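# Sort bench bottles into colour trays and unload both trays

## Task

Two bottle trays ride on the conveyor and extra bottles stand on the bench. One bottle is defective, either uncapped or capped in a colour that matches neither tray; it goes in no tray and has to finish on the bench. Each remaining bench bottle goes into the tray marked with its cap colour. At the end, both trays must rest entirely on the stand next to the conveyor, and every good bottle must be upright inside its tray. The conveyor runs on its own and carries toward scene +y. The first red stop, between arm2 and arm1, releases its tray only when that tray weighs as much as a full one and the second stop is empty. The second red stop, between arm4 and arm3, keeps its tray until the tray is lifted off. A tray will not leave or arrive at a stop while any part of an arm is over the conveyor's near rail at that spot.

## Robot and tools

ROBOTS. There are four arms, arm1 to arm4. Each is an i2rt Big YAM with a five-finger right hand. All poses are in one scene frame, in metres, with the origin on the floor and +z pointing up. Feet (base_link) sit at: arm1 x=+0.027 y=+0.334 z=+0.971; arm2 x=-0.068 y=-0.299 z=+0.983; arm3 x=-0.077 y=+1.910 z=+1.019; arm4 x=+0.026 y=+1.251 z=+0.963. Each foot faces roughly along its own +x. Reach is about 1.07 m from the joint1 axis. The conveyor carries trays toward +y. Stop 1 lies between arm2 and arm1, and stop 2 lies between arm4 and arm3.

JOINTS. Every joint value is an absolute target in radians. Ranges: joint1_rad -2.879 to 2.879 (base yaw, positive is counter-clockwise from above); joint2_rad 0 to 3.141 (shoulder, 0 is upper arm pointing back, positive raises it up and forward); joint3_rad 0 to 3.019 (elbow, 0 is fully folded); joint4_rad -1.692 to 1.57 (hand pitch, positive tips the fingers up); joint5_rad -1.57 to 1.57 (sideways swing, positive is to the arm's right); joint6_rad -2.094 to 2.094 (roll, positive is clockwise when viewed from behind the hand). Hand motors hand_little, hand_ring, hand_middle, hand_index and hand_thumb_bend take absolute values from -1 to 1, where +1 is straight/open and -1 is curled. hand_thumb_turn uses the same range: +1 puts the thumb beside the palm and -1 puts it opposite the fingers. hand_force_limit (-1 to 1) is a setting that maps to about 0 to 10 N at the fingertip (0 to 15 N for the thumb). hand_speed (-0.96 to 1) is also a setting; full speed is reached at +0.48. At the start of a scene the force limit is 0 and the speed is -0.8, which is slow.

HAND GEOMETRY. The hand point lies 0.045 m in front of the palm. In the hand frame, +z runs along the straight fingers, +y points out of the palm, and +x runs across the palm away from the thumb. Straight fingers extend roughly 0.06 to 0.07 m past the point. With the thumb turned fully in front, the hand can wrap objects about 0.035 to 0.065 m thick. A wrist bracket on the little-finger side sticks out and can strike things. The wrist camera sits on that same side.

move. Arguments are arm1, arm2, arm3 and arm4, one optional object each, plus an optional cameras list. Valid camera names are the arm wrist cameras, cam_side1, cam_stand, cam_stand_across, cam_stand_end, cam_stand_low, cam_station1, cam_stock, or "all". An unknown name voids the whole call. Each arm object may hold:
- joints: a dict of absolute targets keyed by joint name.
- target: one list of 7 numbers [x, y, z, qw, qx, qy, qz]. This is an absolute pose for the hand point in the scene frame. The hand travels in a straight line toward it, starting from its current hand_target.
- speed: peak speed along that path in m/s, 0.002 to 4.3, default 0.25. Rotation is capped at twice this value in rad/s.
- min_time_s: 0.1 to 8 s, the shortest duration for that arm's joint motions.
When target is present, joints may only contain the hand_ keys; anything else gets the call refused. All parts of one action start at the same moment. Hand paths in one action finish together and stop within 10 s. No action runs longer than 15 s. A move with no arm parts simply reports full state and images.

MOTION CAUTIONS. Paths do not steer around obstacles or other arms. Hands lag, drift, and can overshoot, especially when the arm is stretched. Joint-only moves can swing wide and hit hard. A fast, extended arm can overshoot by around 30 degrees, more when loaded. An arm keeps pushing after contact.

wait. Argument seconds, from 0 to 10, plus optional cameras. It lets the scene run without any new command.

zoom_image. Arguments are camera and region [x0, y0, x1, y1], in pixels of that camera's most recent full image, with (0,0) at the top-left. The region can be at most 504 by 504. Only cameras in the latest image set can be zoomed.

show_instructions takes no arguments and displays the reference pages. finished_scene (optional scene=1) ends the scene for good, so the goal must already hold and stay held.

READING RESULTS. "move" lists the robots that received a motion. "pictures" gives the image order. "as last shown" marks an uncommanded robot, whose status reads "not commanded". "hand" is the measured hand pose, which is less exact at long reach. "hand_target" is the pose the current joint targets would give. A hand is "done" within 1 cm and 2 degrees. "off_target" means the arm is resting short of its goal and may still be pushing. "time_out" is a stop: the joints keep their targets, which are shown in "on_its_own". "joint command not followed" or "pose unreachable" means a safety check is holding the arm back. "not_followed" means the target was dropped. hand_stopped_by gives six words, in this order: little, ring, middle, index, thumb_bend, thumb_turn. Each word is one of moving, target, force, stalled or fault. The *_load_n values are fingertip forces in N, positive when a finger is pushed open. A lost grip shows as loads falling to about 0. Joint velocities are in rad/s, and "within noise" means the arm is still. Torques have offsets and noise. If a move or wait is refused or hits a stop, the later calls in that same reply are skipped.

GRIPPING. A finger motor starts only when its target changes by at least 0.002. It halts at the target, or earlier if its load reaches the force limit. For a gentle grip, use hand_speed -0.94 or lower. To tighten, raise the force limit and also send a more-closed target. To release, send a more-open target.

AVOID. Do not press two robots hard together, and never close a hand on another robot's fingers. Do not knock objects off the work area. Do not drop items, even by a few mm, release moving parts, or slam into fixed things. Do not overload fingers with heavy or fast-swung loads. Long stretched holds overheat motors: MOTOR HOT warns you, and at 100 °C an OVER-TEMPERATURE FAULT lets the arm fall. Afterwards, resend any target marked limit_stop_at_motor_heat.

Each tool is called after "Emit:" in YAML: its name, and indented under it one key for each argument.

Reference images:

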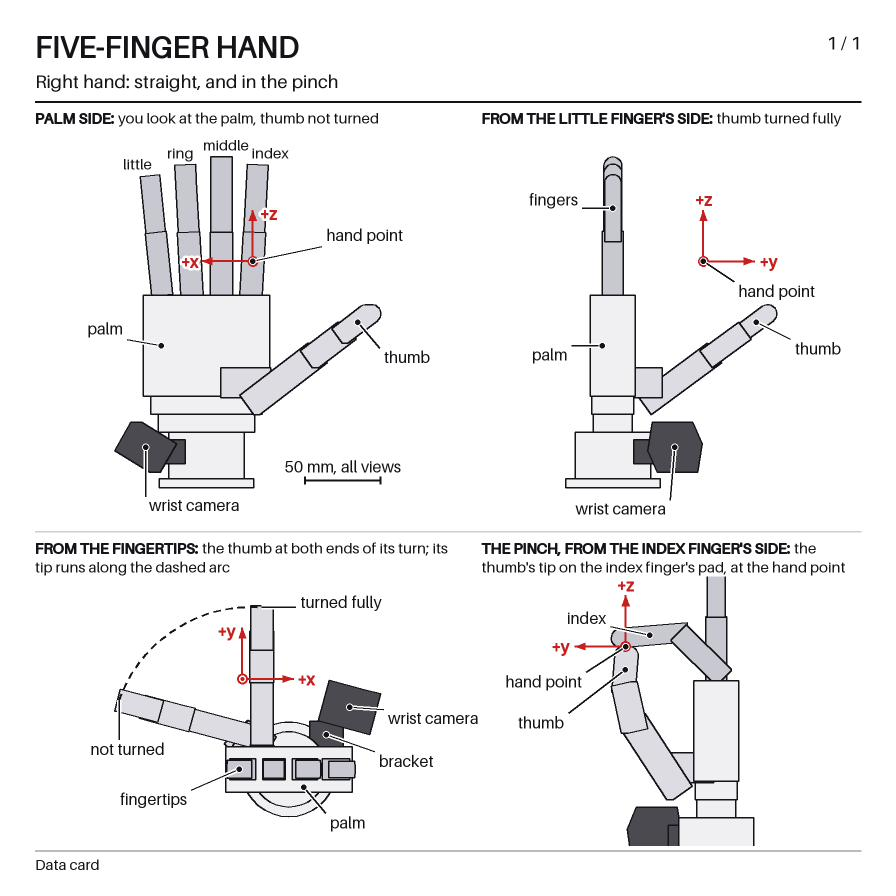

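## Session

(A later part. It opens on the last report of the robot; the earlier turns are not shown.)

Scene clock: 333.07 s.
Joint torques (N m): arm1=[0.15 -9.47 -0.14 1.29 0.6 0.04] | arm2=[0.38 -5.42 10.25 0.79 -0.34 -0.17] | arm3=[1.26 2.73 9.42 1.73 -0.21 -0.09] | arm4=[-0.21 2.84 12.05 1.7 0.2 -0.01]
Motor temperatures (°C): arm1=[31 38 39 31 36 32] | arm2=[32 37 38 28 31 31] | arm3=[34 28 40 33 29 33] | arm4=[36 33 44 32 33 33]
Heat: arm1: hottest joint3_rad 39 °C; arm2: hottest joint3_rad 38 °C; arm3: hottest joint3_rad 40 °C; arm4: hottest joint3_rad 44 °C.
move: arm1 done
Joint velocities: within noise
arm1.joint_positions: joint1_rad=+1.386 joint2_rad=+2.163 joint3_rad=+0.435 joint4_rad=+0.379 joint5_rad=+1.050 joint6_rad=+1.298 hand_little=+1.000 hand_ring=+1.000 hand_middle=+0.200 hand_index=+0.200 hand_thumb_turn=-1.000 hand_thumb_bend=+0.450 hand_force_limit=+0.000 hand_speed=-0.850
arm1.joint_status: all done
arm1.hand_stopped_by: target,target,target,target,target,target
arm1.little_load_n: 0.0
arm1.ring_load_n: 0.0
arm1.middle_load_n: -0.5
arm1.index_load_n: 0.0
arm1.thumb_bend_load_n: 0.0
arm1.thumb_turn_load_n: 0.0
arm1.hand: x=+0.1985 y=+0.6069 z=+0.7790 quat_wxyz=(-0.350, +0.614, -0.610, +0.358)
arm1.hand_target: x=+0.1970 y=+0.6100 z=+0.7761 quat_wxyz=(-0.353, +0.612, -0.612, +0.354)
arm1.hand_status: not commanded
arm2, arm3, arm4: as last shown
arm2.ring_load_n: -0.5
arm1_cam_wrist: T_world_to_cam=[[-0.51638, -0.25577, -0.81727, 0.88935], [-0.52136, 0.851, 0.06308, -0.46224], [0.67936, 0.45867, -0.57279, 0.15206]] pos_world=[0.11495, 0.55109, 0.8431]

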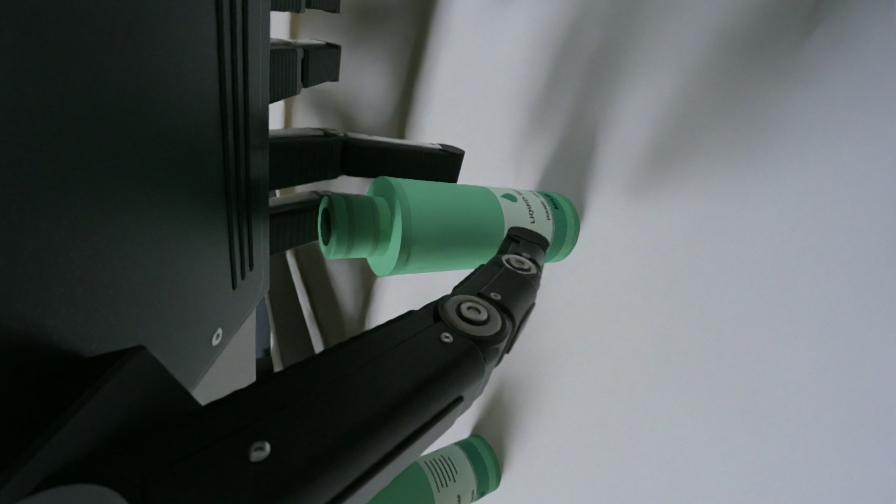

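Emit:
move:
  arm1: {"joints":{"hand_index":0.45,"hand_middle":0.45,"hand_thumb_bend":0.8,"hand_speed":-0.6}}

Emit:
move:
  arm1: {"target":[0.199,0.610,0.80,0.3536,-0.6124,0.6124,-0.3536],"speed":0.05}

Emit:
move:
  arm1: {"target":[0.199,0.612,0.83,0.3536,-0.6124,0.6124,-0.3536],"speed":0.08}
  cameras: ["arm1_cam_wrist"]

Scene clock: 334.37 s.
Joint torques (N m): arm1=[0.21 -9.52 -0.14 1.29 0.6 0.04] | arm2=[0.32 -5.25 10.28 0.79 -0.36 -0.18] | arm3=[1.32 2.61 9.43 1.74 -0.21 -0.08] | arm4=[-0.21 2.84 12.04 1.69 0.21 -0.01]
Motor temperatures (°C): arm1=[31 38 39 31 36 32] | arm2=[32 37 38 28 31 31] | arm3=[34 28 40 33 29 33] | arm4=[36 33 44 32 33 33]
Heat: arm1: hottest joint3_rad 39 °C; arm2: hottest joint3_rad 38 °C; arm3: hottest joint3_rad 40 °C; arm4: hottest joint3_rad 44 °C.
move: arm1 done
Joint velocities: within noise
arm1.joint_positions: joint1_rad=+1.386 joint2_rad=+2.163 joint3_rad=+0.435 joint4_rad=+0.379 joint5_rad=+1.050 joint6_rad=+1.298 hand_little=+1.000 hand_ring=+1.000 hand_middle=+0.450 hand_index=+0.450 hand_thumb_turn=-1.000 hand_thumb_bend=+0.800 hand_force_limit=+0.000 hand_speed=-0.600
arm1.joint_status: all done
arm1.hand_stopped_by: target,target,target,target,target,target
arm1.little_load_n: 0.0
arm1.ring_load_n: 0.0
arm1.middle_load_n: 0.0
arm1.index_load_n: 0.0
arm1.thumb_bend_load_n: 0.0
arm1.thumb_turn_load_n: 0.0
arm1.hand: x=+0.1985 y=+0.6069 z=+0.7790 quat_wxyz=(-0.350, +0.614, -0.610, +0.358)
arm1.hand_target: x=+0.1970 y=+0.6100 z=+0.7761 quat_wxyz=(-0.353, +0.612, -0.612, +0.354)
arm1.hand_status: not commanded
arm2: as last shown
arm2.ring_load_n: 0.0
arm2.middle_load_n: -0.5
arm3.joint_positions: joint1_rad=+0.052 joint2_rad=+0.631 joint3_rad=+1.412 joint4_rad=-1.169 joint5_rad=-0.182 joint6_rad=-1.161 hand_little=+1.000 hand_ring=+1.000 hand_middle=+1.000 hand_index=+1.000 hand_thumb_turn=+1.000 hand_thumb_bend=+1.000 hand_force_limit=+0.000 hand_speed=-0.800
arm3.joint_status: not commanded
arm3.hand_stopped_by: target,target,target,target,target,target
arm3.little_load_n: 0.0
arm3.ring_load_n: 0.0
arm3.middle_load_n: 0.0
arm3.index_load_n: 0.0
arm3.thumb_bend_load_n: 0.0
arm3.thumb_turn_load_n: 0.0
arm3.hand: x=+0.1895 y=+1.8818 z=+1.5413 quat_wxyz=(-0.173, +0.819, -0.148, +0.528)
arm3.hand_target: x=+0.1880 y=+1.8818 z=+1.5499 quat_wxyz=(-0.174, +0.814, -0.146, +0.535)
arm3.hand_status: not commanded
arm4.joint_positions: joint1_rad=-0.047 joint2_rad=+0.634 joint3_rad=+1.333 joint4_rad=-1.246 joint5_rad=+0.179 joint6_rad=-1.146 hand_little=+1.000 hand_ring=+1.000 hand_middle=+1.000 hand_index=+1.000 hand_thumb_turn=+1.000 hand_thumb_bend=+1.000 hand_force_limit=+0.000 hand_speed=-0.800
arm4.joint_status: not commanded
arm4.hand_stopped_by: target,target,target,target,target,target
arm4.little_load_n: 0.0
arm4.ring_load_n: 0.0
arm4.middle_load_n: 0.0
arm4.index_load_n: 0.5
arm4.thumb_bend_load_n: 0.0
arm4.thumb_turn_load_n: 0.0
arm4.hand: x=+0.2713 y=+1.1888 z=+1.4397 quat_wxyz=(-0.038, +0.845, -0.204, +0.493)
arm4.hand_target: x=+0.2706 y=+1.1888 z=+1.4503 quat_wxyz=(-0.041, +0.839, -0.204, +0.503)
arm4.hand_status: not commanded
pictures: none

Scene clock: 335.47 s.
Joint torques (N m): arm1=[-0.44 -11.58 -0.58 0.43 0.58 -0.08] | arm2=[0.38 -5.36 10.26 0.8 -0.35 -0.18] | arm3=[1.26 2.67 9.42 1.73 -0.21 -0.08] | arm4=[-0.21 2.84 12.05 1.69 0.21 -0.01]
Motor temperatures (°C): arm1=[31 38 39 31 36 32] | arm2=[32 37 38 28 31 31] | arm3=[34 28 40 33 29 33] | arm4=[36 33 44 32 33 33]
Heat: arm1: hottest joint3_rad 39 °C; arm2: hottest joint3_rad 38 °C; arm3: hottest joint3_rad 40 °C; arm4: hottest joint3_rad 44 °C.
move: arm1 done
Joint velocities: within noise
arm1.joint_positions: joint1_rad=+1.386 joint2_rad=+2.086 joint3_rad=+0.420 joint4_rad=+0.336 joint5_rad=+1.049 joint6_rad=+1.298 hand_little=+1.000 hand_ring=+1.000 hand_middle=+0.450 hand_index=+0.450 hand_thumb_turn=-1.000 hand_thumb_bend=+0.800 hand_force_limit=+0.000 hand_speed=-0.600
arm1.joint_status: not commanded
arm1.hand_stopped_by: target,target,target,target,target,target
arm1.little_load_n: 0.0
arm1.ring_load_n: 0.0
arm1.middle_load_n: -0.5
arm1.index_load_n: 0.0
arm1.thumb_bend_load_n: 0.0
arm1.thumb_turn_load_n: 0.0
arm1.hand: x=+0.1994 y=+0.6121 z=+0.7969 quat_wxyz=(-0.356, +0.610, -0.613, +0.353)
arm1.hand_target: x=+0.1990 y=+0.6100 z=+0.7999 quat_wxyz=(-0.354, +0.612, -0.612, +0.354)
arm1.hand_status: done (0.004 m and 0.4 deg from the pose sent, 0.021 m and 0.8 deg at the start)
arm2, arm3, arm4: as last shown
arm2.middle_load_n: 0.0
arm3.ring_load_n: -0.5
arm4.index_load_n: 0.0
pictures: none

Scene clock: 336.60 s.
Joint torques (N m): arm1=[-0.15 -10.81 0.73 0.4 0.62 -0.03] | arm2=[0.44 -5.25 10.26 0.79 -0.35 -0.18] | arm3=[1.32 2.61 9.43 1.73 -0.21 -0.08] | arm4=[-0.21 2.84 12.05 1.69 0.21 -0.01]
Motor temperatures (°C): arm1=[31 38 38 31 36 32] | arm2=[32 37 38 28 31 31] | arm3=[34 28 40 33 29 33] | arm4=[36 33 44 32 33 33]
Heat: arm1: hottest joint2_rad 38 °C; arm2: hottest joint3_rad 38 °C; arm3: hottest joint3_rad 40 °C; arm4: hottest joint3_rad 44 °C.
move: arm1 done
Joint velocities: within noise
arm1.joint_positions: joint1_rad=+1.386 joint2_rad=+1.941 joint3_rad=+0.397 joint4_rad=+0.206 joint5_rad=+1.048 joint6_rad=+1.298 hand_little=+1.000 hand_ring=+1.000 hand_middle=+0.450 hand_index=+0.450 hand_thumb_turn=-1.000 hand_thumb_bend=+0.800 hand_force_limit=+0.000 hand_speed=-0.600
arm1.joint_status: not commanded
arm1.hand_stopped_by: target,target,target,target,target,target
arm1.little_load_n: 0.0
arm1.ring_load_n: 0.0
arm1.middle_load_n: 0.0
arm1.index_load_n: 0.0
arm1.thumb_bend_load_n: 0.0
arm1.thumb_turn_load_n: 0.0
arm1.hand: x=+0.1997 y=+0.6116 z=+0.8270 quat_wxyz=(-0.353, +0.612, -0.612, +0.355)
arm1.hand_target: x=+0.1990 y=+0.6120 z=+0.8299 quat_wxyz=(-0.354, +0.612, -0.612, +0.353)
arm1.hand_status: done (0.003 m and 0.2 deg from the pose sent, 0.033 m and 0.4 deg at the start)
arm2.joint_positions: joint1_rad=-0.688 joint2_rad=+0.903 joint3_rad=+0.532 joint4_rad=-0.432 joint5_rad=-0.661 joint6_rad=-0.557 hand_little=+1.000 hand_ring=+1.000 hand_middle=+0.500 hand_index=+0.500 hand_thumb_turn=-1.000 hand_thumb_bend=+0.900 hand_force_limit=+0.000 hand_speed=+0.300
arm2.joint_status: not commanded
arm2.hand_stopped_by: target,target,target,target,target,target
arm2.little_load_n: 0.0
arm2.ring_load_n: 0.0
arm2.middle_load_n: 0.0
arm2.index_load_n: 0.0
arm2.thumb_bend_load_n: 0.0
arm2.thumb_turn_load_n: 0.0
arm2.hand: x=+0.2239 y=-0.4516 z=+1.1021 quat_wxyz=(-0.328, +0.626, -0.627, +0.328)
arm2.hand_target: x=+0.2201 y=-0.4499 z=+1.0999 quat_wxyz=(-0.326, +0.627, -0.627, +0.326)
arm2.hand_status: not commanded
arm3, arm4: as last shown
arm1_cam_wrist: T_world_to_cam=[[-0.51638, -0.24702, -0.81996, 0.92732], [-0.52146, 0.85021, 0.07226, -0.4757], [0.67928, 0.4649, -0.56784, 0.16877]] pos_world=[0.11615, 0.55505, 0.89058]

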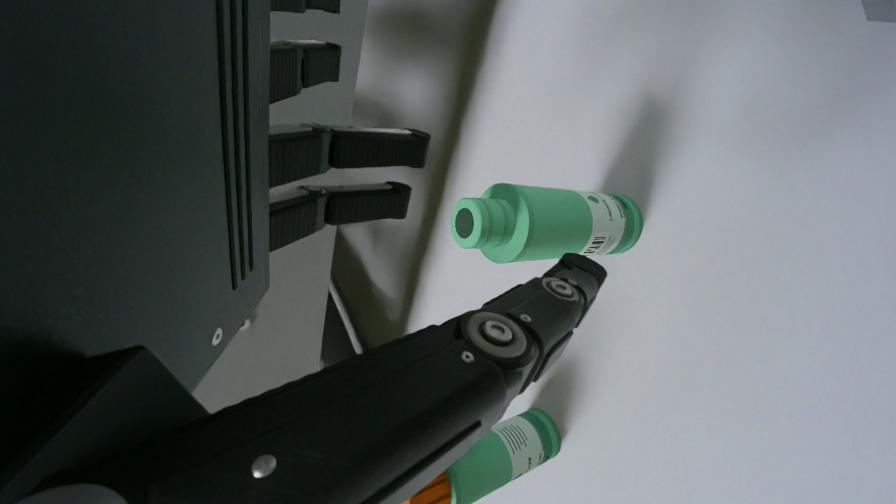

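Emit:
move:
  arm1: {"target":[0.199,0.612,0.92,0.3265,-0.6272,0.6272,-0.3265],"speed":0.2,"joints":{"hand_index":0.5,"hand_middle":0.5,"hand_thumb_bend":0.9,"hand_speed":0}}

Emit:
move:
  arm1: {"target":[0.186,0.738,0.92,0.3265,-0.6272,0.6272,-0.3265],"speed":0.15}

Emit:
move:
  arm1: {"target":[0.186,0.738,0.868,0.3265,-0.6272,0.6272,-0.3265],"speed":0.1}
  cameras: ["arm1_cam_wrist","cam_stock","cam_stand_end"]

Emit:
zoom_image:
  camera: "cam_stand_end"
  region: [400, 20, 520, 140]

Scene clock: 338.13 s.
Joint torques (N m): arm1=[-0.85 -6.12 6.75 0.43 0.55 0.02] | arm2=[0.38 -5.48 10.3 0.8 -0.36 -0.17] | arm3=[1.26 2.73 9.43 1.73 -0.21 -0.09] | arm4=[-0.21 2.84 12.05 1.68 0.21 -0.01]
Motor temperatures (°C): arm1=[31 38 38 31 36 32] | arm2=[32 37 38 28 31 31] | arm3=[34 28 40 33 29 33] | arm4=[36 33 44 32 33 33]
Heat: arm1: hottest joint2_rad 38 °C; arm2: hottest joint3_rad 38 °C; arm3: hottest joint3_rad 40 °C; arm4: hottest joint3_rad 44 °C.
move: arm1 off_target
Joint velocities: within noise
arm1.joint_positions: joint1_rad=+1.347 joint2_rad=+1.448 joint3_rad=+0.369 joint4_rad=-0.243 joint5_rad=+0.954 joint6_rad=+1.247 hand_little=+1.000 hand_ring=+1.000 hand_middle=+0.500 hand_index=+0.500 hand_thumb_turn=-1.000 hand_thumb_bend=+0.900 hand_force_limit=+0.000 hand_speed=+0.000
arm1.joint_status: all done
arm1.hand_stopped_by: target,target,target,target,target,target
arm1.little_load_n: 0.0
arm1.ring_load_n: 0.0
arm1.middle_load_n: 0.0
arm1.index_load_n: 0.0
arm1.thumb_bend_load_n: 0.0
arm1.thumb_turn_load_n: 0.0
arm1.hand: x=+0.1956 y=+0.6011 z=+0.9159 quat_wxyz=(-0.323, +0.633, -0.622, +0.330)
arm1.hand_target: x=+0.1990 y=+0.6119 z=+0.9203 quat_wxyz=(-0.327, +0.627, -0.627, +0.326)
arm1.hand_status: off_target (0.012 m and 1.1 deg from the pose sent, 0.093 m and 5.1 deg at the start)
arm2, arm3, arm4: as last shown
arm2.thumb_bend_load_n: -0.5
arm3.ring_load_n: 0.0
arm3.index_load_n: -0.5
arm4.little_load_n: 0.5
pictures: none

Scene clock: 339.77 s.
Joint torques (N m): arm1=[0.21 -10.34 7.23 0.29 0.78 0.08] | arm2=[0.38 -5.36 10.22 0.77 -0.35 -0.18] | arm3=[1.26 2.67 9.42 1.73 -0.21 -0.08] | arm4=[-0.21 2.84 12.05 1.7 0.21 -0.01]
Motor temperatures (°C): arm1=[31 38 38 31 36 32] | arm2=[32 37 38 28 31 31] | arm3=[34 28 40 33 29 33] | arm4=[36 33 44 32 33 33]
Heat: arm1: hottest joint2_rad 38 °C; arm2: hottest joint3_rad 38 °C; arm3: hottest joint3_rad 40 °C; arm4: hottest joint3_rad 44 °C.
move: arm1 done
Joint velocities: within noise
arm1.joint_positions: joint1_rad=+1.430 joint2_rad=+1.705 joint3_rad=+0.738 joint4_rad=-0.478 joint5_rad=+0.966 joint6_rad=+1.403 hand_little=+1.000 hand_ring=+1.000 hand_middle=+0.500 hand_index=+0.500 hand_thumb_turn=-1.000 hand_thumb_bend=+0.900 hand_force_limit=+0.000 hand_speed=+0.000
arm1.joint_status: not commanded
arm1.hand_stopped_by: target,target,target,target,target,target
arm1.little_load_n: 0.0
arm1.ring_load_n: 0.0
arm1.middle_load_n: 0.0
arm1.index_load_n: 0.0
arm1.thumb_bend_load_n: 0.0
arm1.thumb_turn_load_n: 0.0
arm1.hand: x=+0.1869 y=+0.7280 z=+0.9190 quat_wxyz=(-0.323, +0.630, -0.625, +0.328)
arm1.hand_target: x=+0.1859 y=+0.7379 z=+0.9201 quat_wxyz=(-0.327, +0.627, -0.627, +0.326)
arm1.hand_status: done (0.010 m and 0.6 deg from the pose sent, 0.137 m and 1.1 deg at the start)
arm2, arm3, arm4: as last shown
arm2.index_load_n: -0.5
arm2.thumb_bend_load_n: 0.0
arm3.index_load_n: 0.0
arm4.little_load_n: 0.0
pictures: none

Scene clock: 340.93 s.
Joint torques (N m): arm1=[0.03 -11.81 5.19 1.2 0.75 0.04] | arm2=[0.32 -5.42 10.26 0.79 -0.36 -0.18] | arm3=[1.32 2.67 9.42 1.73 -0.21 -0.08] | arm4=[-0.21 2.84 12.04 1.69 0.21 -0.01]
Motor temperatures (°C): arm1=[31 37 38 31 36 32] | arm2=[32 37 38 28 31 31] | arm3=[34 28 40 33 29 33] | arm4=[36 33 44 32 33 33]
Heat: arm1: hottest joint3_rad 38 °C; arm2: hottest joint3_rad 38 °C; arm3: hottest joint3_rad 40 °C; arm4: hottest joint3_rad 44 °C.
move: arm1 done
Joint velocities: within noise
arm1.joint_positions: joint1_rad=+1.430 joint2_rad=+1.855 joint3_rad=+0.738 joint4_rad=-0.346 joint5_rad=+0.967 joint6_rad=+1.404 hand_little=+1.000 hand_ring=+1.000 hand_middle=+0.500 hand_index=+0.500 hand_thumb_turn=-1.000 hand_thumb_bend=+0.900 hand_force_limit=+0.000 hand_speed=+0.000
arm1.joint_status: not commanded
arm1.hand_stopped_by: target,target,target,target,target,target
arm1.little_load_n: 0.0
arm1.ring_load_n: 0.0
arm1.middle_load_n: 0.0
arm1.index_load_n: 0.0
arm1.thumb_bend_load_n: 0.0
arm1.thumb_turn_load_n: 0.0
arm1.hand: x=+0.1862 y=+0.7281 z=+0.8675 quat_wxyz=(-0.317, +0.633, -0.623, +0.333)
arm1.hand_target: x=+0.1859 y=+0.7379 z=+0.8682 quat_wxyz=(-0.327, +0.627, -0.627, +0.326)
arm1.hand_status: done (0.010 m and 1.5 deg from the pose sent, 0.052 m and 0.6 deg at the start)
arm2, arm3, arm4: as last shown
arm2.index_load_n: 0.0
pictures: arm1_cam_wrist, cam_stand_end, cam_stock
arm1_cam_wrist: T_world_to_cam=[[-0.58969, -0.26695, -0.76224, 0.96044], [-0.51517, 0.85118, 0.10045, -0.61116], [0.62199, 0.45191, -0.63946, 0.22896]] pos_world=[0.1091, 0.67313, 0.93988]

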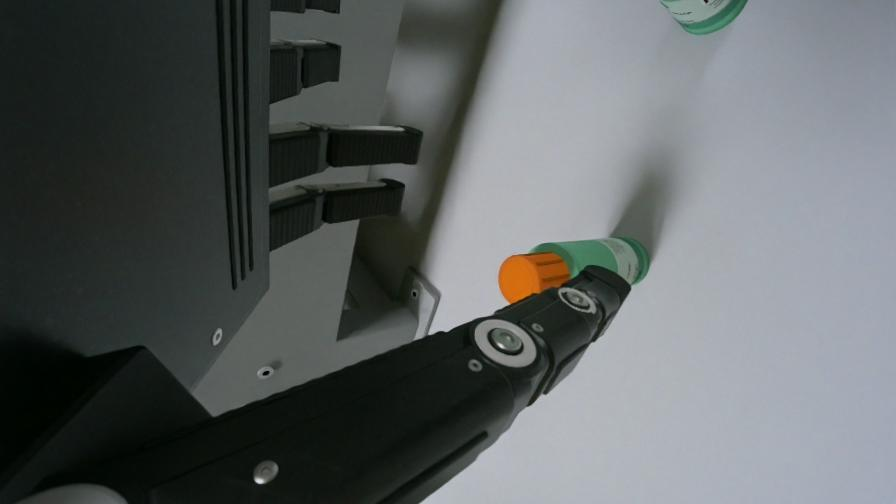

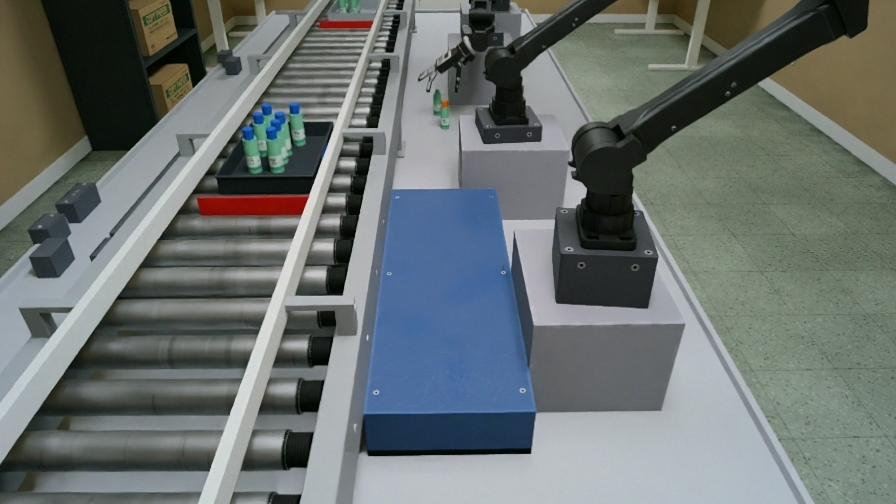

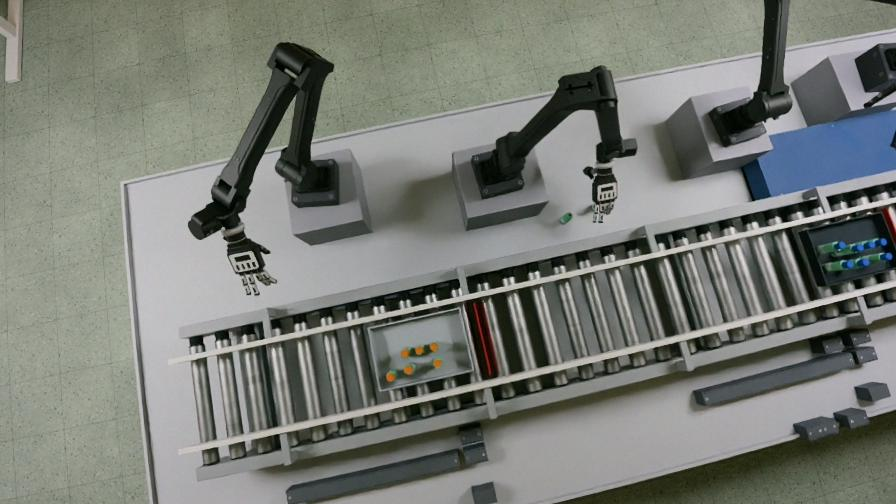

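Scaled by 4.200 from the camera's image (finer frame: 1280x720).

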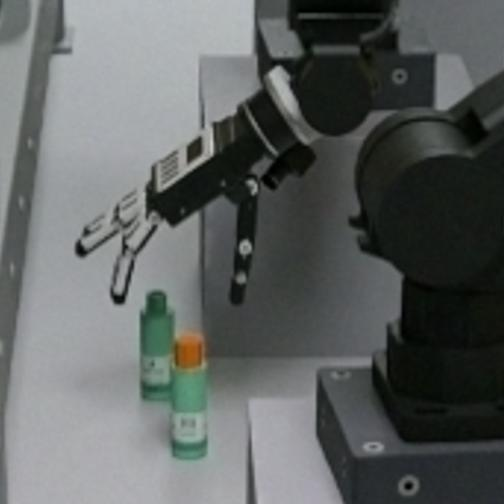

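Emit:
move:
  arm1: {"target":[0.179,0.758,0.850,0.3265,-0.6272,0.6272,-0.3265],"speed":0.08}
  cameras: ["arm1_cam_wrist"]

Scene clock: 342.70 s.
Joint torques (N m): arm1=[0.32 -12.28 5.78 0.64 0.78 0.07] | arm2=[0.32 -5.42 10.26 0.77 -0.36 -0.18] | arm3=[1.26 2.67 9.43 1.74 -0.21 -0.09] | arm4=[-0.21 2.78 12.05 1.69 0.21 -0.01]
Motor temperatures (°C): arm1=[31 37 38 31 36 32] | arm2=[32 37 38 28 31 31] | arm3=[34 28 40 33 29 33] | arm4=[36 33 44 32 33 33]
Heat: arm1: hottest joint3_rad 38 °C; arm2: hottest joint3_rad 38 °C; arm3: hottest joint3_rad 40 °C; arm4: hottest joint3_rad 44 °C.
move: arm1 off_target
Joint velocities: within noise
arm1.joint_positions: joint1_rad=+1.448 joint2_rad=+1.931 joint3_rad=+0.793 joint4_rad=-0.346 joint5_rad=+0.968 joint6_rad=+1.438 hand_little=+1.000 hand_ring=+1.000 hand_middle=+0.500 hand_index=+0.500 hand_thumb_turn=-1.000 hand_thumb_bend=+0.900 hand_force_limit=+0.000 hand_speed=+0.000
arm1.joint_status: not commanded
arm1.hand_stopped_by: target,target,target,target,target,target
arm1.little_load_n: 0.0
arm1.ring_load_n: 0.0
arm1.middle_load_n: 0.0
arm1.index_load_n: 0.0
arm1.thumb_bend_load_n: 0.0
arm1.thumb_turn_load_n: 0.0
arm1.hand: x=+0.1803 y=+0.7463 z=+0.8501 quat_wxyz=(-0.319, +0.632, -0.624, +0.331)
arm1.hand_target: x=+0.1789 y=+0.7579 z=+0.8502 quat_wxyz=(-0.327, +0.627, -0.627, +0.326)
arm1.hand_status: off_target (0.012 m and 1.2 deg from the pose sent, 0.035 m and 1.5 deg at the start)
arm2, arm3, arm4: as last shown
arm1_cam_wrist: T_world_to_cam=[[-0.58969, -0.26177, -0.76403, 0.94628], [-0.51471, 0.85081, 0.10575, -0.63224], [0.62236, 0.45562, -0.63645, 0.2079]] pos_world=[0.1032, 0.69091, 0.92217]

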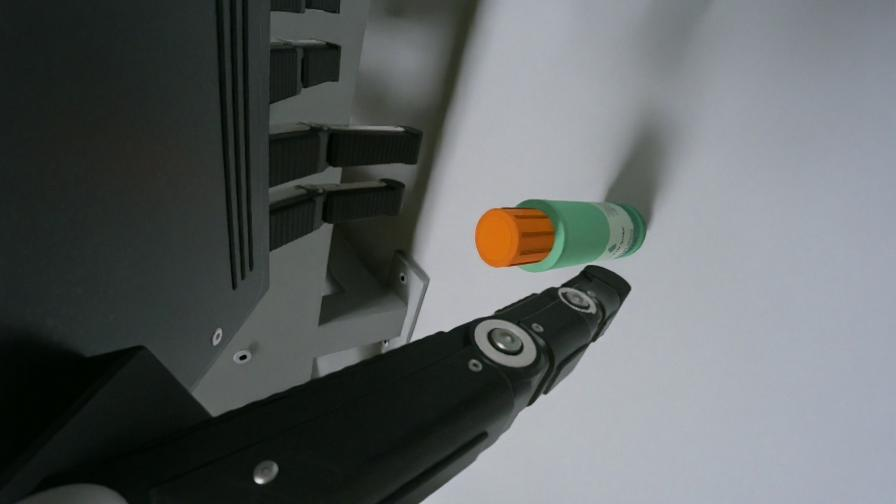

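Emit:
move:
  arm1: {"target":[0.181,0.763,0.825,0.3265,-0.6272,0.6272,-0.3265],"speed":0.08}
  cameras: ["arm1_cam_wrist"]

Scene clock: 343.90 s.
Joint torques (N m): arm1=[-0.15 -12.92 5.16 1.11 0.76 0] | arm2=[0.38 -5.3 10.25 0.76 -0.35 -0.18] | arm3=[1.2 2.67 9.43 1.73 -0.21 -0.08] | arm4=[-0.21 2.78 12.05 1.69 0.2 -0.01]
Motor temperatures (°C): arm1=[31 37 38 31 36 32] | arm2=[32 37 38 28 31 31] | arm3=[34 28 40 33 29 33] | arm4=[36 33 44 32 33 33]
Heat: arm1: hottest joint3_rad 38 °C; arm2: hottest joint3_rad 38 °C; arm3: hottest joint3_rad 40 °C; arm4: hottest joint3_rad 44 °C.
move: arm1 off_target
Joint velocities: within noise
arm1.joint_positions: joint1_rad=+1.448 joint2_rad=+2.009 joint3_rad=+0.814 joint4_rad=-0.296 joint5_rad=+0.968 joint6_rad=+1.438 hand_little=+1.000 hand_ring=+1.000 hand_middle=+0.500 hand_index=+0.500 hand_thumb_turn=-1.000 hand_thumb_bend=+0.900 hand_force_limit=+0.000 hand_speed=+0.000
arm1.joint_status: not commanded
arm1.hand_stopped_by: target,target,target,target,target,target
arm1.little_load_n: 0.0
arm1.ring_load_n: 0.0
arm1.middle_load_n: 0.0
arm1.index_load_n: 0.0
arm1.thumb_bend_load_n: 0.5
arm1.thumb_turn_load_n: 0.0
arm1.hand: x=+0.1803 y=+0.7501 z=+0.8251 quat_wxyz=(-0.317, +0.633, -0.623, +0.333)
arm1.hand_target: x=+0.1809 y=+0.7628 z=+0.8253 quat_wxyz=(-0.327, +0.627, -0.627, +0.326)
arm1.hand_status: off_target (0.013 m and 1.5 deg from the pose sent, 0.030 m and 1.2 deg at the start)
arm2, arm3, arm4: as last shown
arm1_cam_wrist: T_world_to_cam=[[-0.58983, -0.26671, -0.76221, 0.93028], [-0.51455, 0.85159, 0.1002, -0.62885], [0.62236, 0.4513, -0.63953, 0.19609]] pos_world=[0.1031, 0.69513, 0.89748]

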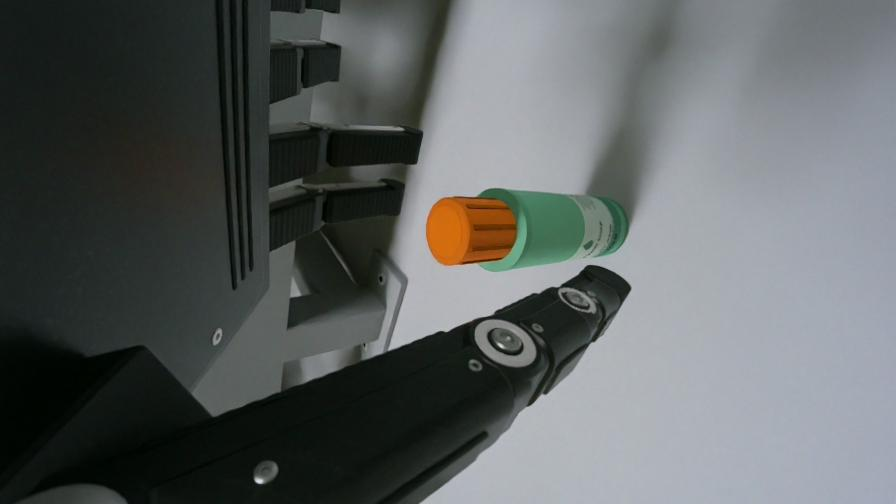

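Emit:
move:
  arm1: {"target":[0.181,0.764,0.798,0.3265,-0.6272,0.6272,-0.3265],"speed":0.08}

Emit:
move:
  arm1: {"target":[0.181,0.764,0.778,0.3265,-0.6272,0.6272,-0.3265],"speed":0.06}
  cameras: ["arm1_cam_wrist"]

Scene clock: 345.07 s.
Joint torques (N m): arm1=[-0.21 -13.51 4.48 1.03 0.76 -0.02] | arm2=[0.38 -5.42 10.26 0.77 -0.34 -0.18] | arm3=[1.26 2.73 9.43 1.73 -0.21 -0.09] | arm4=[-0.26 2.84 12.05 1.69 0.21 -0.01]
Motor temperatures (°C): arm1=[31 37 38 31 36 32] | arm2=[32 37 38 28 31 31] | arm3=[34 28 40 33 29 33] | arm4=[36 33 44 32 33 33]
Heat: arm1: hottest joint3_rad 38 °C; arm2: hottest joint3_rad 38 °C; arm3: hottest joint3_rad 40 °C; arm4: hottest joint3_rad 44 °C.
move: arm1 off_target
Joint velocities: within noise
arm1.joint_positions: joint1_rad=+1.448 joint2_rad=+2.088 joint3_rad=+0.832 joint4_rad=-0.231 joint5_rad=+0.968 joint6_rad=+1.438 hand_little=+1.000 hand_ring=+1.000 hand_middle=+0.500 hand_index=+0.500 hand_thumb_turn=-1.000 hand_thumb_bend=+0.900 hand_force_limit=+0.000 hand_speed=+0.000
arm1.joint_status: not commanded
arm1.hand_stopped_by: target,target,target,target,target,target
arm1.little_load_n: 0.0
arm1.ring_load_n: 0.0
arm1.middle_load_n: 0.0
arm1.index_load_n: 0.0
arm1.thumb_bend_load_n: 0.0
arm1.thumb_turn_load_n: 0.0
arm1.hand: x=+0.1801 y=+0.7529 z=+0.7987 quat_wxyz=(-0.318, +0.632, -0.624, +0.332)
arm1.hand_target: x=+0.1809 y=+0.7639 z=+0.7983 quat_wxyz=(-0.327, +0.627, -0.627, +0.327)
arm1.hand_status: off_target (0.011 m and 1.4 deg from the pose sent, 0.030 m and 1.6 deg at the start)
arm2: as last shown
arm3.joint_positions: joint1_rad=+0.052 joint2_rad=+0.631 joint3_rad=+1.412 joint4_rad=-1.169 joint5_rad=-0.182 joint6_rad=-1.161 hand_little=+1.000 hand_ring=+1.000 hand_middle=+1.000 hand_index=+1.000 hand_thumb_turn=+1.000 hand_thumb_bend=+1.000 hand_force_limit=+0.000 hand_speed=-0.800
arm3.joint_status: not commanded
arm3.hand_stopped_by: target,target,target,target,target,target
arm3.little_load_n: 0.0
arm3.ring_load_n: 0.0
arm3.middle_load_n: 0.0
arm3.index_load_n: 0.0
arm3.thumb_bend_load_n: 0.0
arm3.thumb_turn_load_n: 0.0
arm3.hand: x=+0.1895 y=+1.8818 z=+1.5413 quat_wxyz=(-0.173, +0.819, -0.148, +0.528)
arm3.hand_target: x=+0.1880 y=+1.8818 z=+1.5499 quat_wxyz=(-0.174, +0.814, -0.146, +0.535)
arm3.hand_status: not commanded
arm4.joint_positions: joint1_rad=-0.047 joint2_rad=+0.634 joint3_rad=+1.333 joint4_rad=-1.246 joint5_rad=+0.179 joint6_rad=-1.146 hand_little=+1.000 hand_ring=+1.000 hand_middle=+1.000 hand_index=+1.000 hand_thumb_turn=+1.000 hand_thumb_bend=+1.000 hand_force_limit=+0.000 hand_speed=-0.800
arm4.joint_status: not commanded
arm4.hand_stopped_by: target,target,target,target,target,target
arm4.little_load_n: 0.0
arm4.ring_load_n: 0.0
arm4.middle_load_n: 0.0
arm4.index_load_n: 0.0
arm4.thumb_bend_load_n: 0.0
arm4.thumb_turn_load_n: 0.0
arm4.hand: x=+0.2713 y=+1.1888 z=+1.4397 quat_wxyz=(-0.038, +0.845, -0.204, +0.493)
arm4.hand_target: x=+0.2706 y=+1.1888 z=+1.4503 quat_wxyz=(-0.041, +0.839, -0.204, +0.503)
arm4.hand_status: not commanded
pictures: none

Scene clock: 346.03 s.
Joint torques (N m): arm1=[-0.32 -13.57 4.14 1.14 0.75 -0.03] | arm2=[0.32 -5.36 10.25 0.79 -0.35 -0.19] | arm3=[1.26 2.67 9.43 1.73 -0.21 -0.08] | arm4=[-0.21 2.84 12.04 1.69 0.2 -0.01]
Motor temperatures (°C): arm1=[31 37 38 31 36 32] | arm2=[32 37 38 28 31 31] | arm3=[34 28 40 33 29 33] | arm4=[36 33 44 32 33 33]
Heat: arm1: hottest joint3_rad 38 °C; arm2: hottest joint3_rad 38 °C; arm3: hottest joint3_rad 40 °C; arm4: hottest joint3_rad 44 °C.
move: arm1 done
Joint velocities: within noise
arm1.joint_positions: joint1_rad=+1.448 joint2_rad=+2.145 joint3_rad=+0.845 joint4_rad=-0.185 joint5_rad=+0.968 joint6_rad=+1.438 hand_little=+1.000 hand_ring=+1.000 hand_middle=+0.500 hand_index=+0.500 hand_thumb_turn=-1.000 hand_thumb_bend=+0.900 hand_force_limit=+0.000 hand_speed=+0.000
arm1.joint_status: not commanded
arm1.hand_stopped_by: target,target,target,target,target,target
arm1.little_load_n: 0.0
arm1.ring_load_n: 0.0
arm1.middle_load_n: 0.0
arm1.index_load_n: 0.0
arm1.thumb_bend_load_n: 0.0
arm1.thumb_turn_load_n: 0.0
arm1.hand: x=+0.1799 y=+0.7544 z=+0.7798 quat_wxyz=(-0.319, +0.632, -0.624, +0.331)
arm1.hand_target: x=+0.1809 y=+0.7638 z=+0.7782 quat_wxyz=(-0.326, +0.627, -0.627, +0.327)
arm1.hand_status: done (0.010 m and 1.2 deg from the pose sent, 0.024 m and 1.4 deg at the start)
arm2, arm3, arm4: as last shown
arm3.index_load_n: -0.5
arm1_cam_wrist: T_world_to_cam=[[-0.58948, -0.26152, -0.76428, 0.89433], [-0.51459, 0.85089, 0.10574, -0.632], [0.62267, 0.45562, -0.63616, 0.15943]] pos_world=[0.1027, 0.69901, 0.85177]

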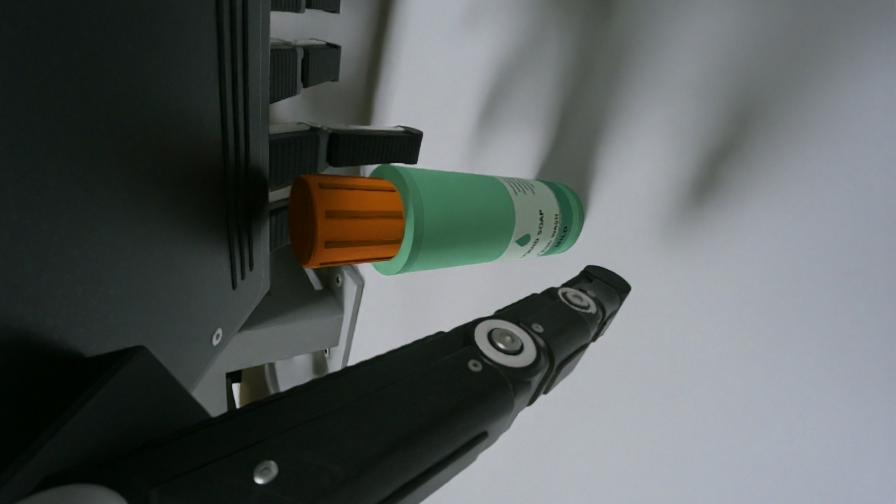

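Emit:
move:
  arm1: {"target":[0.181,0.760,0.776,0.3265,-0.6272,0.6272,-0.3265],"speed":0.06}

Emit:
move:
  arm1: {"joints":{"hand_index":0.2,"hand_middle":0.2,"hand_thumb_bend":0.3,"hand_speed":-0.6,"hand_force_limit":-0.6}}
  cameras: ["arm1_cam_wrist"]

Scene clock: 347.20 s.
Joint torques (N m): arm1=[-0.32 -13.39 3.28 1.14 0.75 -0.04] | arm2=[0.38 -5.42 10.26 0.8 -0.36 -0.17] | arm3=[1.26 2.67 9.4 1.72 -0.21 -0.09] | arm4=[-0.21 2.84 12.05 1.69 0.2 -0.01]
Motor temperatures (°C): arm1=[31 37 38 31 36 32] | arm2=[32 37 38 28 31 31] | arm3=[34 28 40 33 29 33] | arm4=[36 33 44 32 33 33]
Heat: arm1: hottest joint3_rad 38 °C; arm2: hottest joint3_rad 38 °C; arm3: hottest joint3_rad 40 °C; arm4: hottest joint3_rad 44 °C.
move: arm1 done
Joint velocities: within noise
arm1.joint_positions: joint1_rad=+1.448 joint2_rad=+2.145 joint3_rad=+0.845 joint4_rad=-0.170 joint5_rad=+0.968 joint6_rad=+1.438 hand_little=+1.000 hand_ring=+1.000 hand_middle=+0.500 hand_index=+0.500 hand_thumb_turn=-1.000 hand_thumb_bend=+0.900 hand_force_limit=+0.000 hand_speed=+0.000
arm1.joint_status: not commanded
arm1.hand_stopped_by: target,target,target,target,target,target
arm1.little_load_n: 0.0
arm1.ring_load_n: 0.0
arm1.middle_load_n: 0.0
arm1.index_load_n: 0.0
arm1.thumb_bend_load_n: 0.0
arm1.thumb_turn_load_n: 0.0
arm1.hand: x=+0.1801 y=+0.7577 z=+0.7804 quat_wxyz=(-0.324, +0.629, -0.626, +0.327)
arm1.hand_target: x=+0.1810 y=+0.7599 z=+0.7760 quat_wxyz=(-0.326, +0.627, -0.627, +0.327)
arm1.hand_status: done (0.005 m and 0.4 deg from the pose sent, 0.007 m and 1.2 deg at the start)
arm2.joint_positions: joint1_rad=-0.688 joint2_rad=+0.903 joint3_rad=+0.532 joint4_rad=-0.432 joint5_rad=-0.661 joint6_rad=-0.557 hand_little=+1.000 hand_ring=+1.000 hand_middle=+0.500 hand_index=+0.500 hand_thumb_turn=-1.000 hand_thumb_bend=+0.900 hand_force_limit=+0.000 hand_speed=+0.300
arm2.joint_status: not commanded
arm2.hand_stopped_by: target,target,target,target,target,target
arm2.little_load_n: 0.0
arm2.ring_load_n: 0.0
arm2.middle_load_n: 0.0
arm2.index_load_n: 0.0
arm2.thumb_bend_load_n: 0.0
arm2.thumb_turn_load_n: 0.0
arm2.hand: x=+0.2239 y=-0.4516 z=+1.1021 quat_wxyz=(-0.328, +0.626, -0.627, +0.328)
arm2.hand_target: x=+0.2201 y=-0.4499 z=+1.0999 quat_wxyz=(-0.326, +0.627, -0.627, +0.326)
arm2.hand_status: not commanded
arm3, arm4: as last shown
arm3.ring_load_n: -0.5
arm3.index_load_n: 0.0
pictures: none

Scene clock: 348.73 s.
Joint torques (N m): arm1=[-0.32 -13.39 3.28 1.16 0.75 -0.04] | arm2=[0.38 -5.42 10.28 0.76 -0.34 -0.19] | arm3=[1.26 2.73 9.43 1.73 -0.22 -0.08] | arm4=[-0.21 2.84 12.04 1.69 0.21 0]
Motor temperatures (°C): arm1=[31 37 37 31 36 32] | arm2=[32 37 38 28 31 31] | arm3=[34 28 40 33 29 33] | arm4=[36 33 44 32 33 33]
Heat: arm1: hottest joint2_rad 37 °C; arm2: hottest joint3_rad 38 °C; arm3: hottest joint3_rad 40 °C; arm4: hottest joint3_rad 44 °C.
move: arm1 done
Joint velocities: within noise
arm1.joint_positions: joint1_rad=+1.448 joint2_rad=+2.145 joint3_rad=+0.845 joint4_rad=-0.170 joint5_rad=+0.968 joint6_rad=+1.438 hand_little=+1.000 hand_ring=+1.000 hand_middle=+0.200 hand_index=+0.200 hand_thumb_turn=-1.000 hand_thumb_bend=+0.300 hand_force_limit=-0.600 hand_speed=-0.600
arm1.joint_status: all done
arm1.hand_stopped_by: target,target,target,target,target,target
arm1.little_load_n: 0.0
arm1.ring_load_n: -0.5
arm1.middle_load_n: 0.5
arm1.index_load_n: 0.0
arm1.thumb_bend_load_n: 0.0
arm1.thumb_turn_load_n: 0.0
arm1.hand: x=+0.1801 y=+0.7577 z=+0.7804 quat_wxyz=(-0.324, +0.629, -0.626, +0.327)
arm1.hand_target: x=+0.1810 y=+0.7598 z=+0.7760 quat_wxyz=(-0.326, +0.627, -0.627, +0.327)
arm1.hand_status: not commanded
arm2, arm3, arm4: as last shown
arm1_cam_wrist: T_world_to_cam=[[-0.58874, -0.25053, -0.76852, 0.89071], [-0.51447, 0.84946, 0.1172, -0.64264], [0.62347, 0.46438, -0.629, 0.14578]] pos_world=[0.10289, 0.70135, 0.85154]

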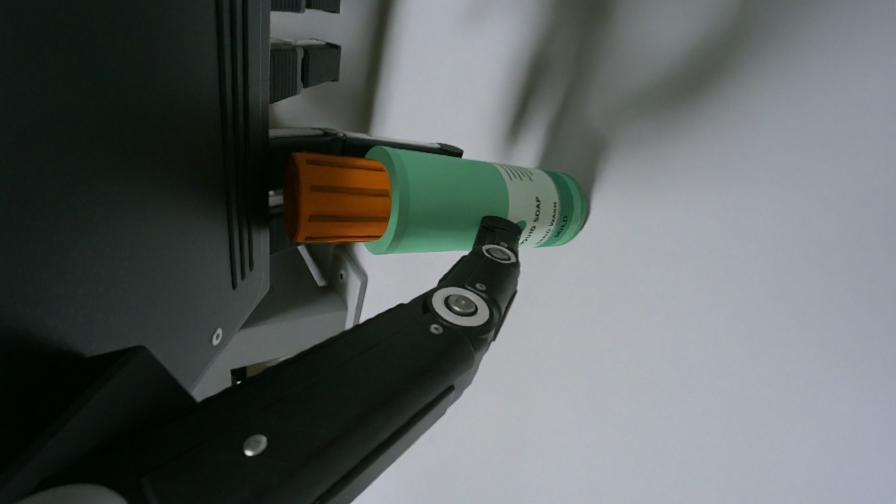

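Emit:
move:
  arm1: {"target":[0.181,0.752,0.776,0.3265,-0.6272,0.6272,-0.3265],"speed":0.05,"joints":{"hand_index":0.3,"hand_middle":0.3,"hand_thumb_bend":0.5}}
  cameras: ["arm1_cam_wrist"]

Scene clock: 349.87 s.
Joint torques (N m): arm1=[-0.44 -13.74 2.44 1.14 0.74 -0.06] | arm2=[0.44 -5.54 10.26 0.79 -0.36 -0.17] | arm3=[1.2 2.67 9.43 1.73 -0.21 -0.09] | arm4=[-0.21 2.84 12.05 1.69 0.21 -0.01]
Motor temperatures (°C): arm1=[31 37 37 31 36 32] | arm2=[32 37 38 28 31 31] | arm3=[34 28 40 33 29 33] | arm4=[36 33 44 32 33 33]
Heat: arm1: hottest joint2_rad 37 °C; arm2: hottest joint3_rad 38 °C; arm3: hottest joint3_rad 40 °C; arm4: hottest joint3_rad 44 °C.
move: arm1 done
Joint velocities: within noise
arm1.joint_positions: joint1_rad=+1.448 joint2_rad=+2.145 joint3_rad=+0.832 joint4_rad=-0.151 joint5_rad=+0.968 joint6_rad=+1.438 hand_little=+1.000 hand_ring=+1.000 hand_middle=+0.300 hand_index=+0.300 hand_thumb_turn=-1.000 hand_thumb_bend=+0.500 hand_force_limit=-0.600 hand_speed=-0.600
arm1.joint_status: all done
arm1.hand_stopped_by: target,target,target,target,target,target
arm1.little_load_n: 0.0
arm1.ring_load_n: 0.0
arm1.middle_load_n: 0.0
arm1.index_load_n: 0.0
arm1.thumb_bend_load_n: 0.0
arm1.thumb_turn_load_n: 0.0
arm1.hand: x=+0.1799 y=+0.7539 z=+0.7793 quat_wxyz=(-0.326, +0.628, -0.627, +0.326)
arm1.hand_target: x=+0.1810 y=+0.7520 z=+0.7760 quat_wxyz=(-0.326, +0.627, -0.627, +0.327)
arm1.hand_status: done (0.004 m and 0.2 deg from the pose sent, 0.007 m and 0.4 deg at the start)
arm2, arm3, arm4: as last shown
arm3.ring_load_n: 0.0
arm3.thumb_turn_load_n: -0.5
arm1_cam_wrist: T_world_to_cam=[[-0.58841, -0.24638, -0.77011, 0.88674], [-0.51446, 0.84886, 0.12151, -0.64228], [0.62378, 0.46768, -0.62623, 0.14228]] pos_world=[0.10259, 0.69713, 0.85003]

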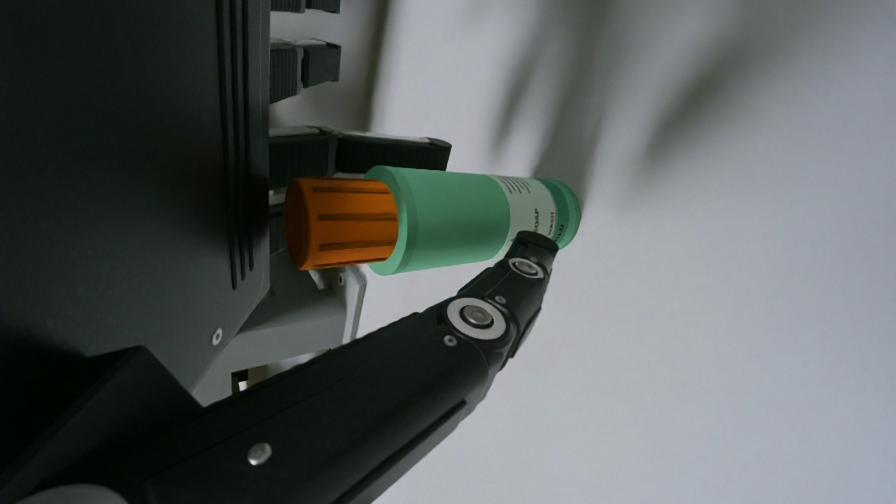

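Emit:
move:
  arm1: {"target":[0.181,0.748,0.776,0.3265,-0.6272,0.6272,-0.3265],"speed":0.05}
  cameras: ["arm1_cam_wrist"]

Scene clock: 350.97 s.
Joint torques (N m): arm1=[-0.56 -13.86 2.28 1.14 0.75 -0.08] | arm2=[0.26 -5.36 10.26 0.83 -0.35 -0.17] | arm3=[1.2 2.67 9.43 1.73 -0.21 -0.08] | arm4=[-0.21 2.9 12.05 1.69 0.21 -0.01]
Motor temperatures (°C): arm1=[31 38 37 31 36 32] | arm2=[32 36 38 28 31 31] | arm3=[34 28 40 33 29 33] | arm4=[36 33 44 32 33 33]
Heat: arm1: hottest joint2_rad 38 °C; arm2: hottest joint3_rad 38 °C; arm3: hottest joint3_rad 40 °C; arm4: hottest joint3_rad 44 °C.
move: arm1 done
Joint velocities: within noise
arm1.joint_positions: joint1_rad=+1.448 joint2_rad=+2.145 joint3_rad=+0.820 joint4_rad=-0.141 joint5_rad=+0.968 joint6_rad=+1.438 hand_little=+1.000 hand_ring=+1.000 hand_middle=+0.300 hand_index=+0.300 hand_thumb_turn=-1.000 hand_thumb_bend=+0.500 hand_force_limit=-0.600 hand_speed=-0.600
arm1.joint_status: not commanded
arm1.hand_stopped_by: target,target,target,target,target,target
arm1.little_load_n: 0.0
arm1.ring_load_n: 0.0
arm1.middle_load_n: 0.0
arm1.index_load_n: 0.5
arm1.thumb_bend_load_n: 0.0
arm1.thumb_turn_load_n: 0.0
arm1.hand: x=+0.1795 y=+0.7496 z=+0.7781 quat_wxyz=(-0.325, +0.628, -0.627, +0.326)
arm1.hand_target: x=+0.1810 y=+0.7479 z=+0.7760 quat_wxyz=(-0.326, +0.627, -0.627, +0.327)
arm1.hand_status: done (0.003 m and 0.2 deg from the pose sent, 0.007 m and 0.2 deg at the start)
arm2, arm3, arm4: as last shown
arm3.thumb_turn_load_n: 0.0
arm1_cam_wrist: T_world_to_cam=[[-0.5885, -0.24727, -0.76975, 0.885], [-0.51445, 0.849, 0.1206, -0.63804], [0.6237, 0.46698, -0.62684, 0.14493]] pos_world=[0.10219, 0.69284, 0.84903]

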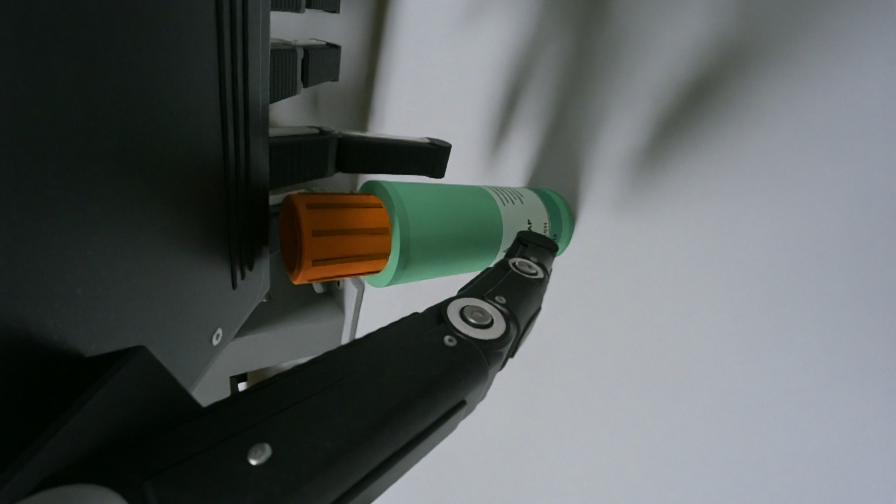

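Emit:
move:
  arm1: {"target":[0.181,0.7515,0.775,0.3265,-0.6272,0.6272,-0.3265],"speed":0.05}

Emit:
move:
  arm1: {"joints":{"hand_index":0.2,"hand_middle":0.2,"hand_thumb_bend":0.3,"hand_speed":-0.6,"hand_force_limit":-0.6}}
  cameras: ["arm1_cam_wrist"]

Scene clock: 352.17 s.
Joint torques (N m): arm1=[-0.5 -13.45 3.12 0.94 0.74 -0.07] | arm2=[0.38 -5.42 10.26 0.77 -0.35 -0.17] | arm3=[1.26 2.67 9.42 1.74 -0.21 -0.09] | arm4=[-0.26 2.84 12.04 1.69 0.21 -0.01]
Motor temperatures (°C): arm1=[31 38 37 31 36 32] | arm2=[32 36 38 28 31 31] | arm3=[34 28 40 33 29 33] | arm4=[36 33 44 32 33 33]
Heat: arm1: hottest joint2_rad 38 °C; arm2: hottest joint3_rad 38 °C; arm3: hottest joint3_rad 40 °C; arm4: hottest joint3_rad 44 °C.
move: arm1 done
Joint velocities: within noise
arm1.joint_positions: joint1_rad=+1.448 joint2_rad=+2.145 joint3_rad=+0.820 joint4_rad=-0.141 joint5_rad=+0.968 joint6_rad=+1.438 hand_little=+1.000 hand_ring=+1.000 hand_middle=+0.300 hand_index=+0.300 hand_thumb_turn=-1.000 hand_thumb_bend=+0.500 hand_force_limit=-0.600 hand_speed=-0.600
arm1.joint_status: not commanded
arm1.hand_stopped_by: target,target,target,target,target,target
arm1.little_load_n: 0.0
arm1.ring_load_n: 0.0
arm1.middle_load_n: 0.0
arm1.index_load_n: 0.0
arm1.thumb_bend_load_n: 0.0
arm1.thumb_turn_load_n: 0.0
arm1.hand: x=+0.1795 y=+0.7496 z=+0.7781 quat_wxyz=(-0.325, +0.628, -0.627, +0.326)
arm1.hand_target: x=+0.1810 y=+0.7514 z=+0.7750 quat_wxyz=(-0.326, +0.627, -0.627, +0.327)
arm1.hand_status: done (0.004 m and 0.2 deg from the pose sent, 0.004 m and 0.2 deg at the start)
arm2, arm3, arm4: as last shown
arm4.thumb_bend_load_n: 0.5
pictures: none

Scene clock: 353.00 s.
Joint torques (N m): arm1=[-0.5 -13.45 3.14 0.94 0.75 -0.07] | arm2=[0.38 -5.48 10.25 0.8 -0.35 -0.18] | arm3=[1.26 2.67 9.43 1.73 -0.21 -0.09] | arm4=[-0.21 2.84 12.04 1.69 0.21 -0.01]
Motor temperatures (°C): arm1=[31 38 37 31 36 32] | arm2=[32 36 38 28 31 31] | arm3=[34 28 40 33 29 33] | arm4=[36 33 44 32 33 33]
Heat: arm1: hottest joint2_rad 38 °C; arm2: hottest joint3_rad 38 °C; arm3: hottest joint3_rad 40 °C; arm4: hottest joint3_rad 44 °C.
move: arm1 done
Joint velocities: within noise
arm1.joint_positions: joint1_rad=+1.448 joint2_rad=+2.145 joint3_rad=+0.820 joint4_rad=-0.141 joint5_rad=+0.968 joint6_rad=+1.438 hand_little=+1.000 hand_ring=+1.000 hand_middle=+0.200 hand_index=+0.200 hand_thumb_turn=-1.000 hand_thumb_bend=+0.300 hand_force_limit=-0.600 hand_speed=-0.600
arm1.joint_status: all done
arm1.hand_stopped_by: target,target,target,target,target,target
arm1.little_load_n: 0.0
arm1.ring_load_n: 0.0
arm1.middle_load_n: 0.0
arm1.index_load_n: 0.0
arm1.thumb_bend_load_n: 0.5
arm1.thumb_turn_load_n: 0.0
arm1.hand: x=+0.1795 y=+0.7496 z=+0.7781 quat_wxyz=(-0.325, +0.628, -0.627, +0.326)
arm1.hand_target: x=+0.1810 y=+0.7514 z=+0.7750 quat_wxyz=(-0.326, +0.627, -0.627, +0.327)
arm1.hand_status: not commanded
arm2, arm3, arm4: as last shown
arm4.little_load_n: -0.5
arm4.thumb_bend_load_n: 0.0
arm1_cam_wrist: T_world_to_cam=[[-0.5885, -0.24727, -0.76975, 0.885], [-0.51445, 0.849, 0.1206, -0.63804], [0.6237, 0.46698, -0.62684, 0.14493]] pos_world=[0.10219, 0.69284, 0.84903]

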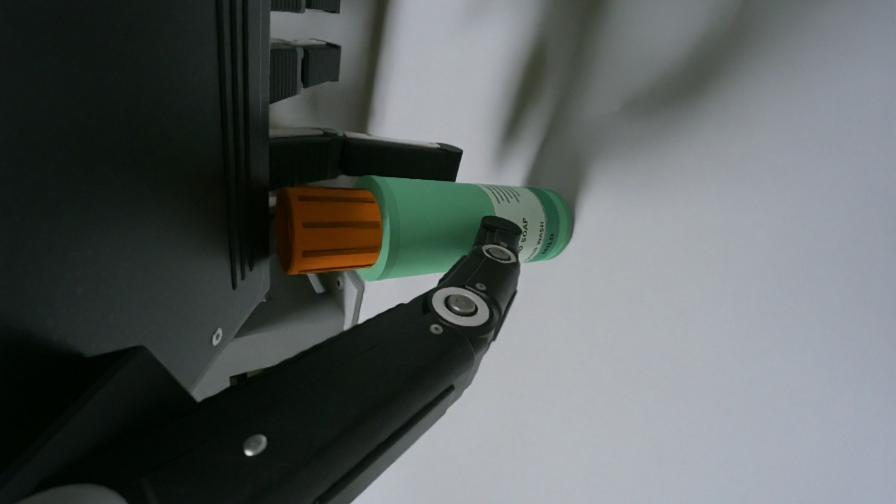

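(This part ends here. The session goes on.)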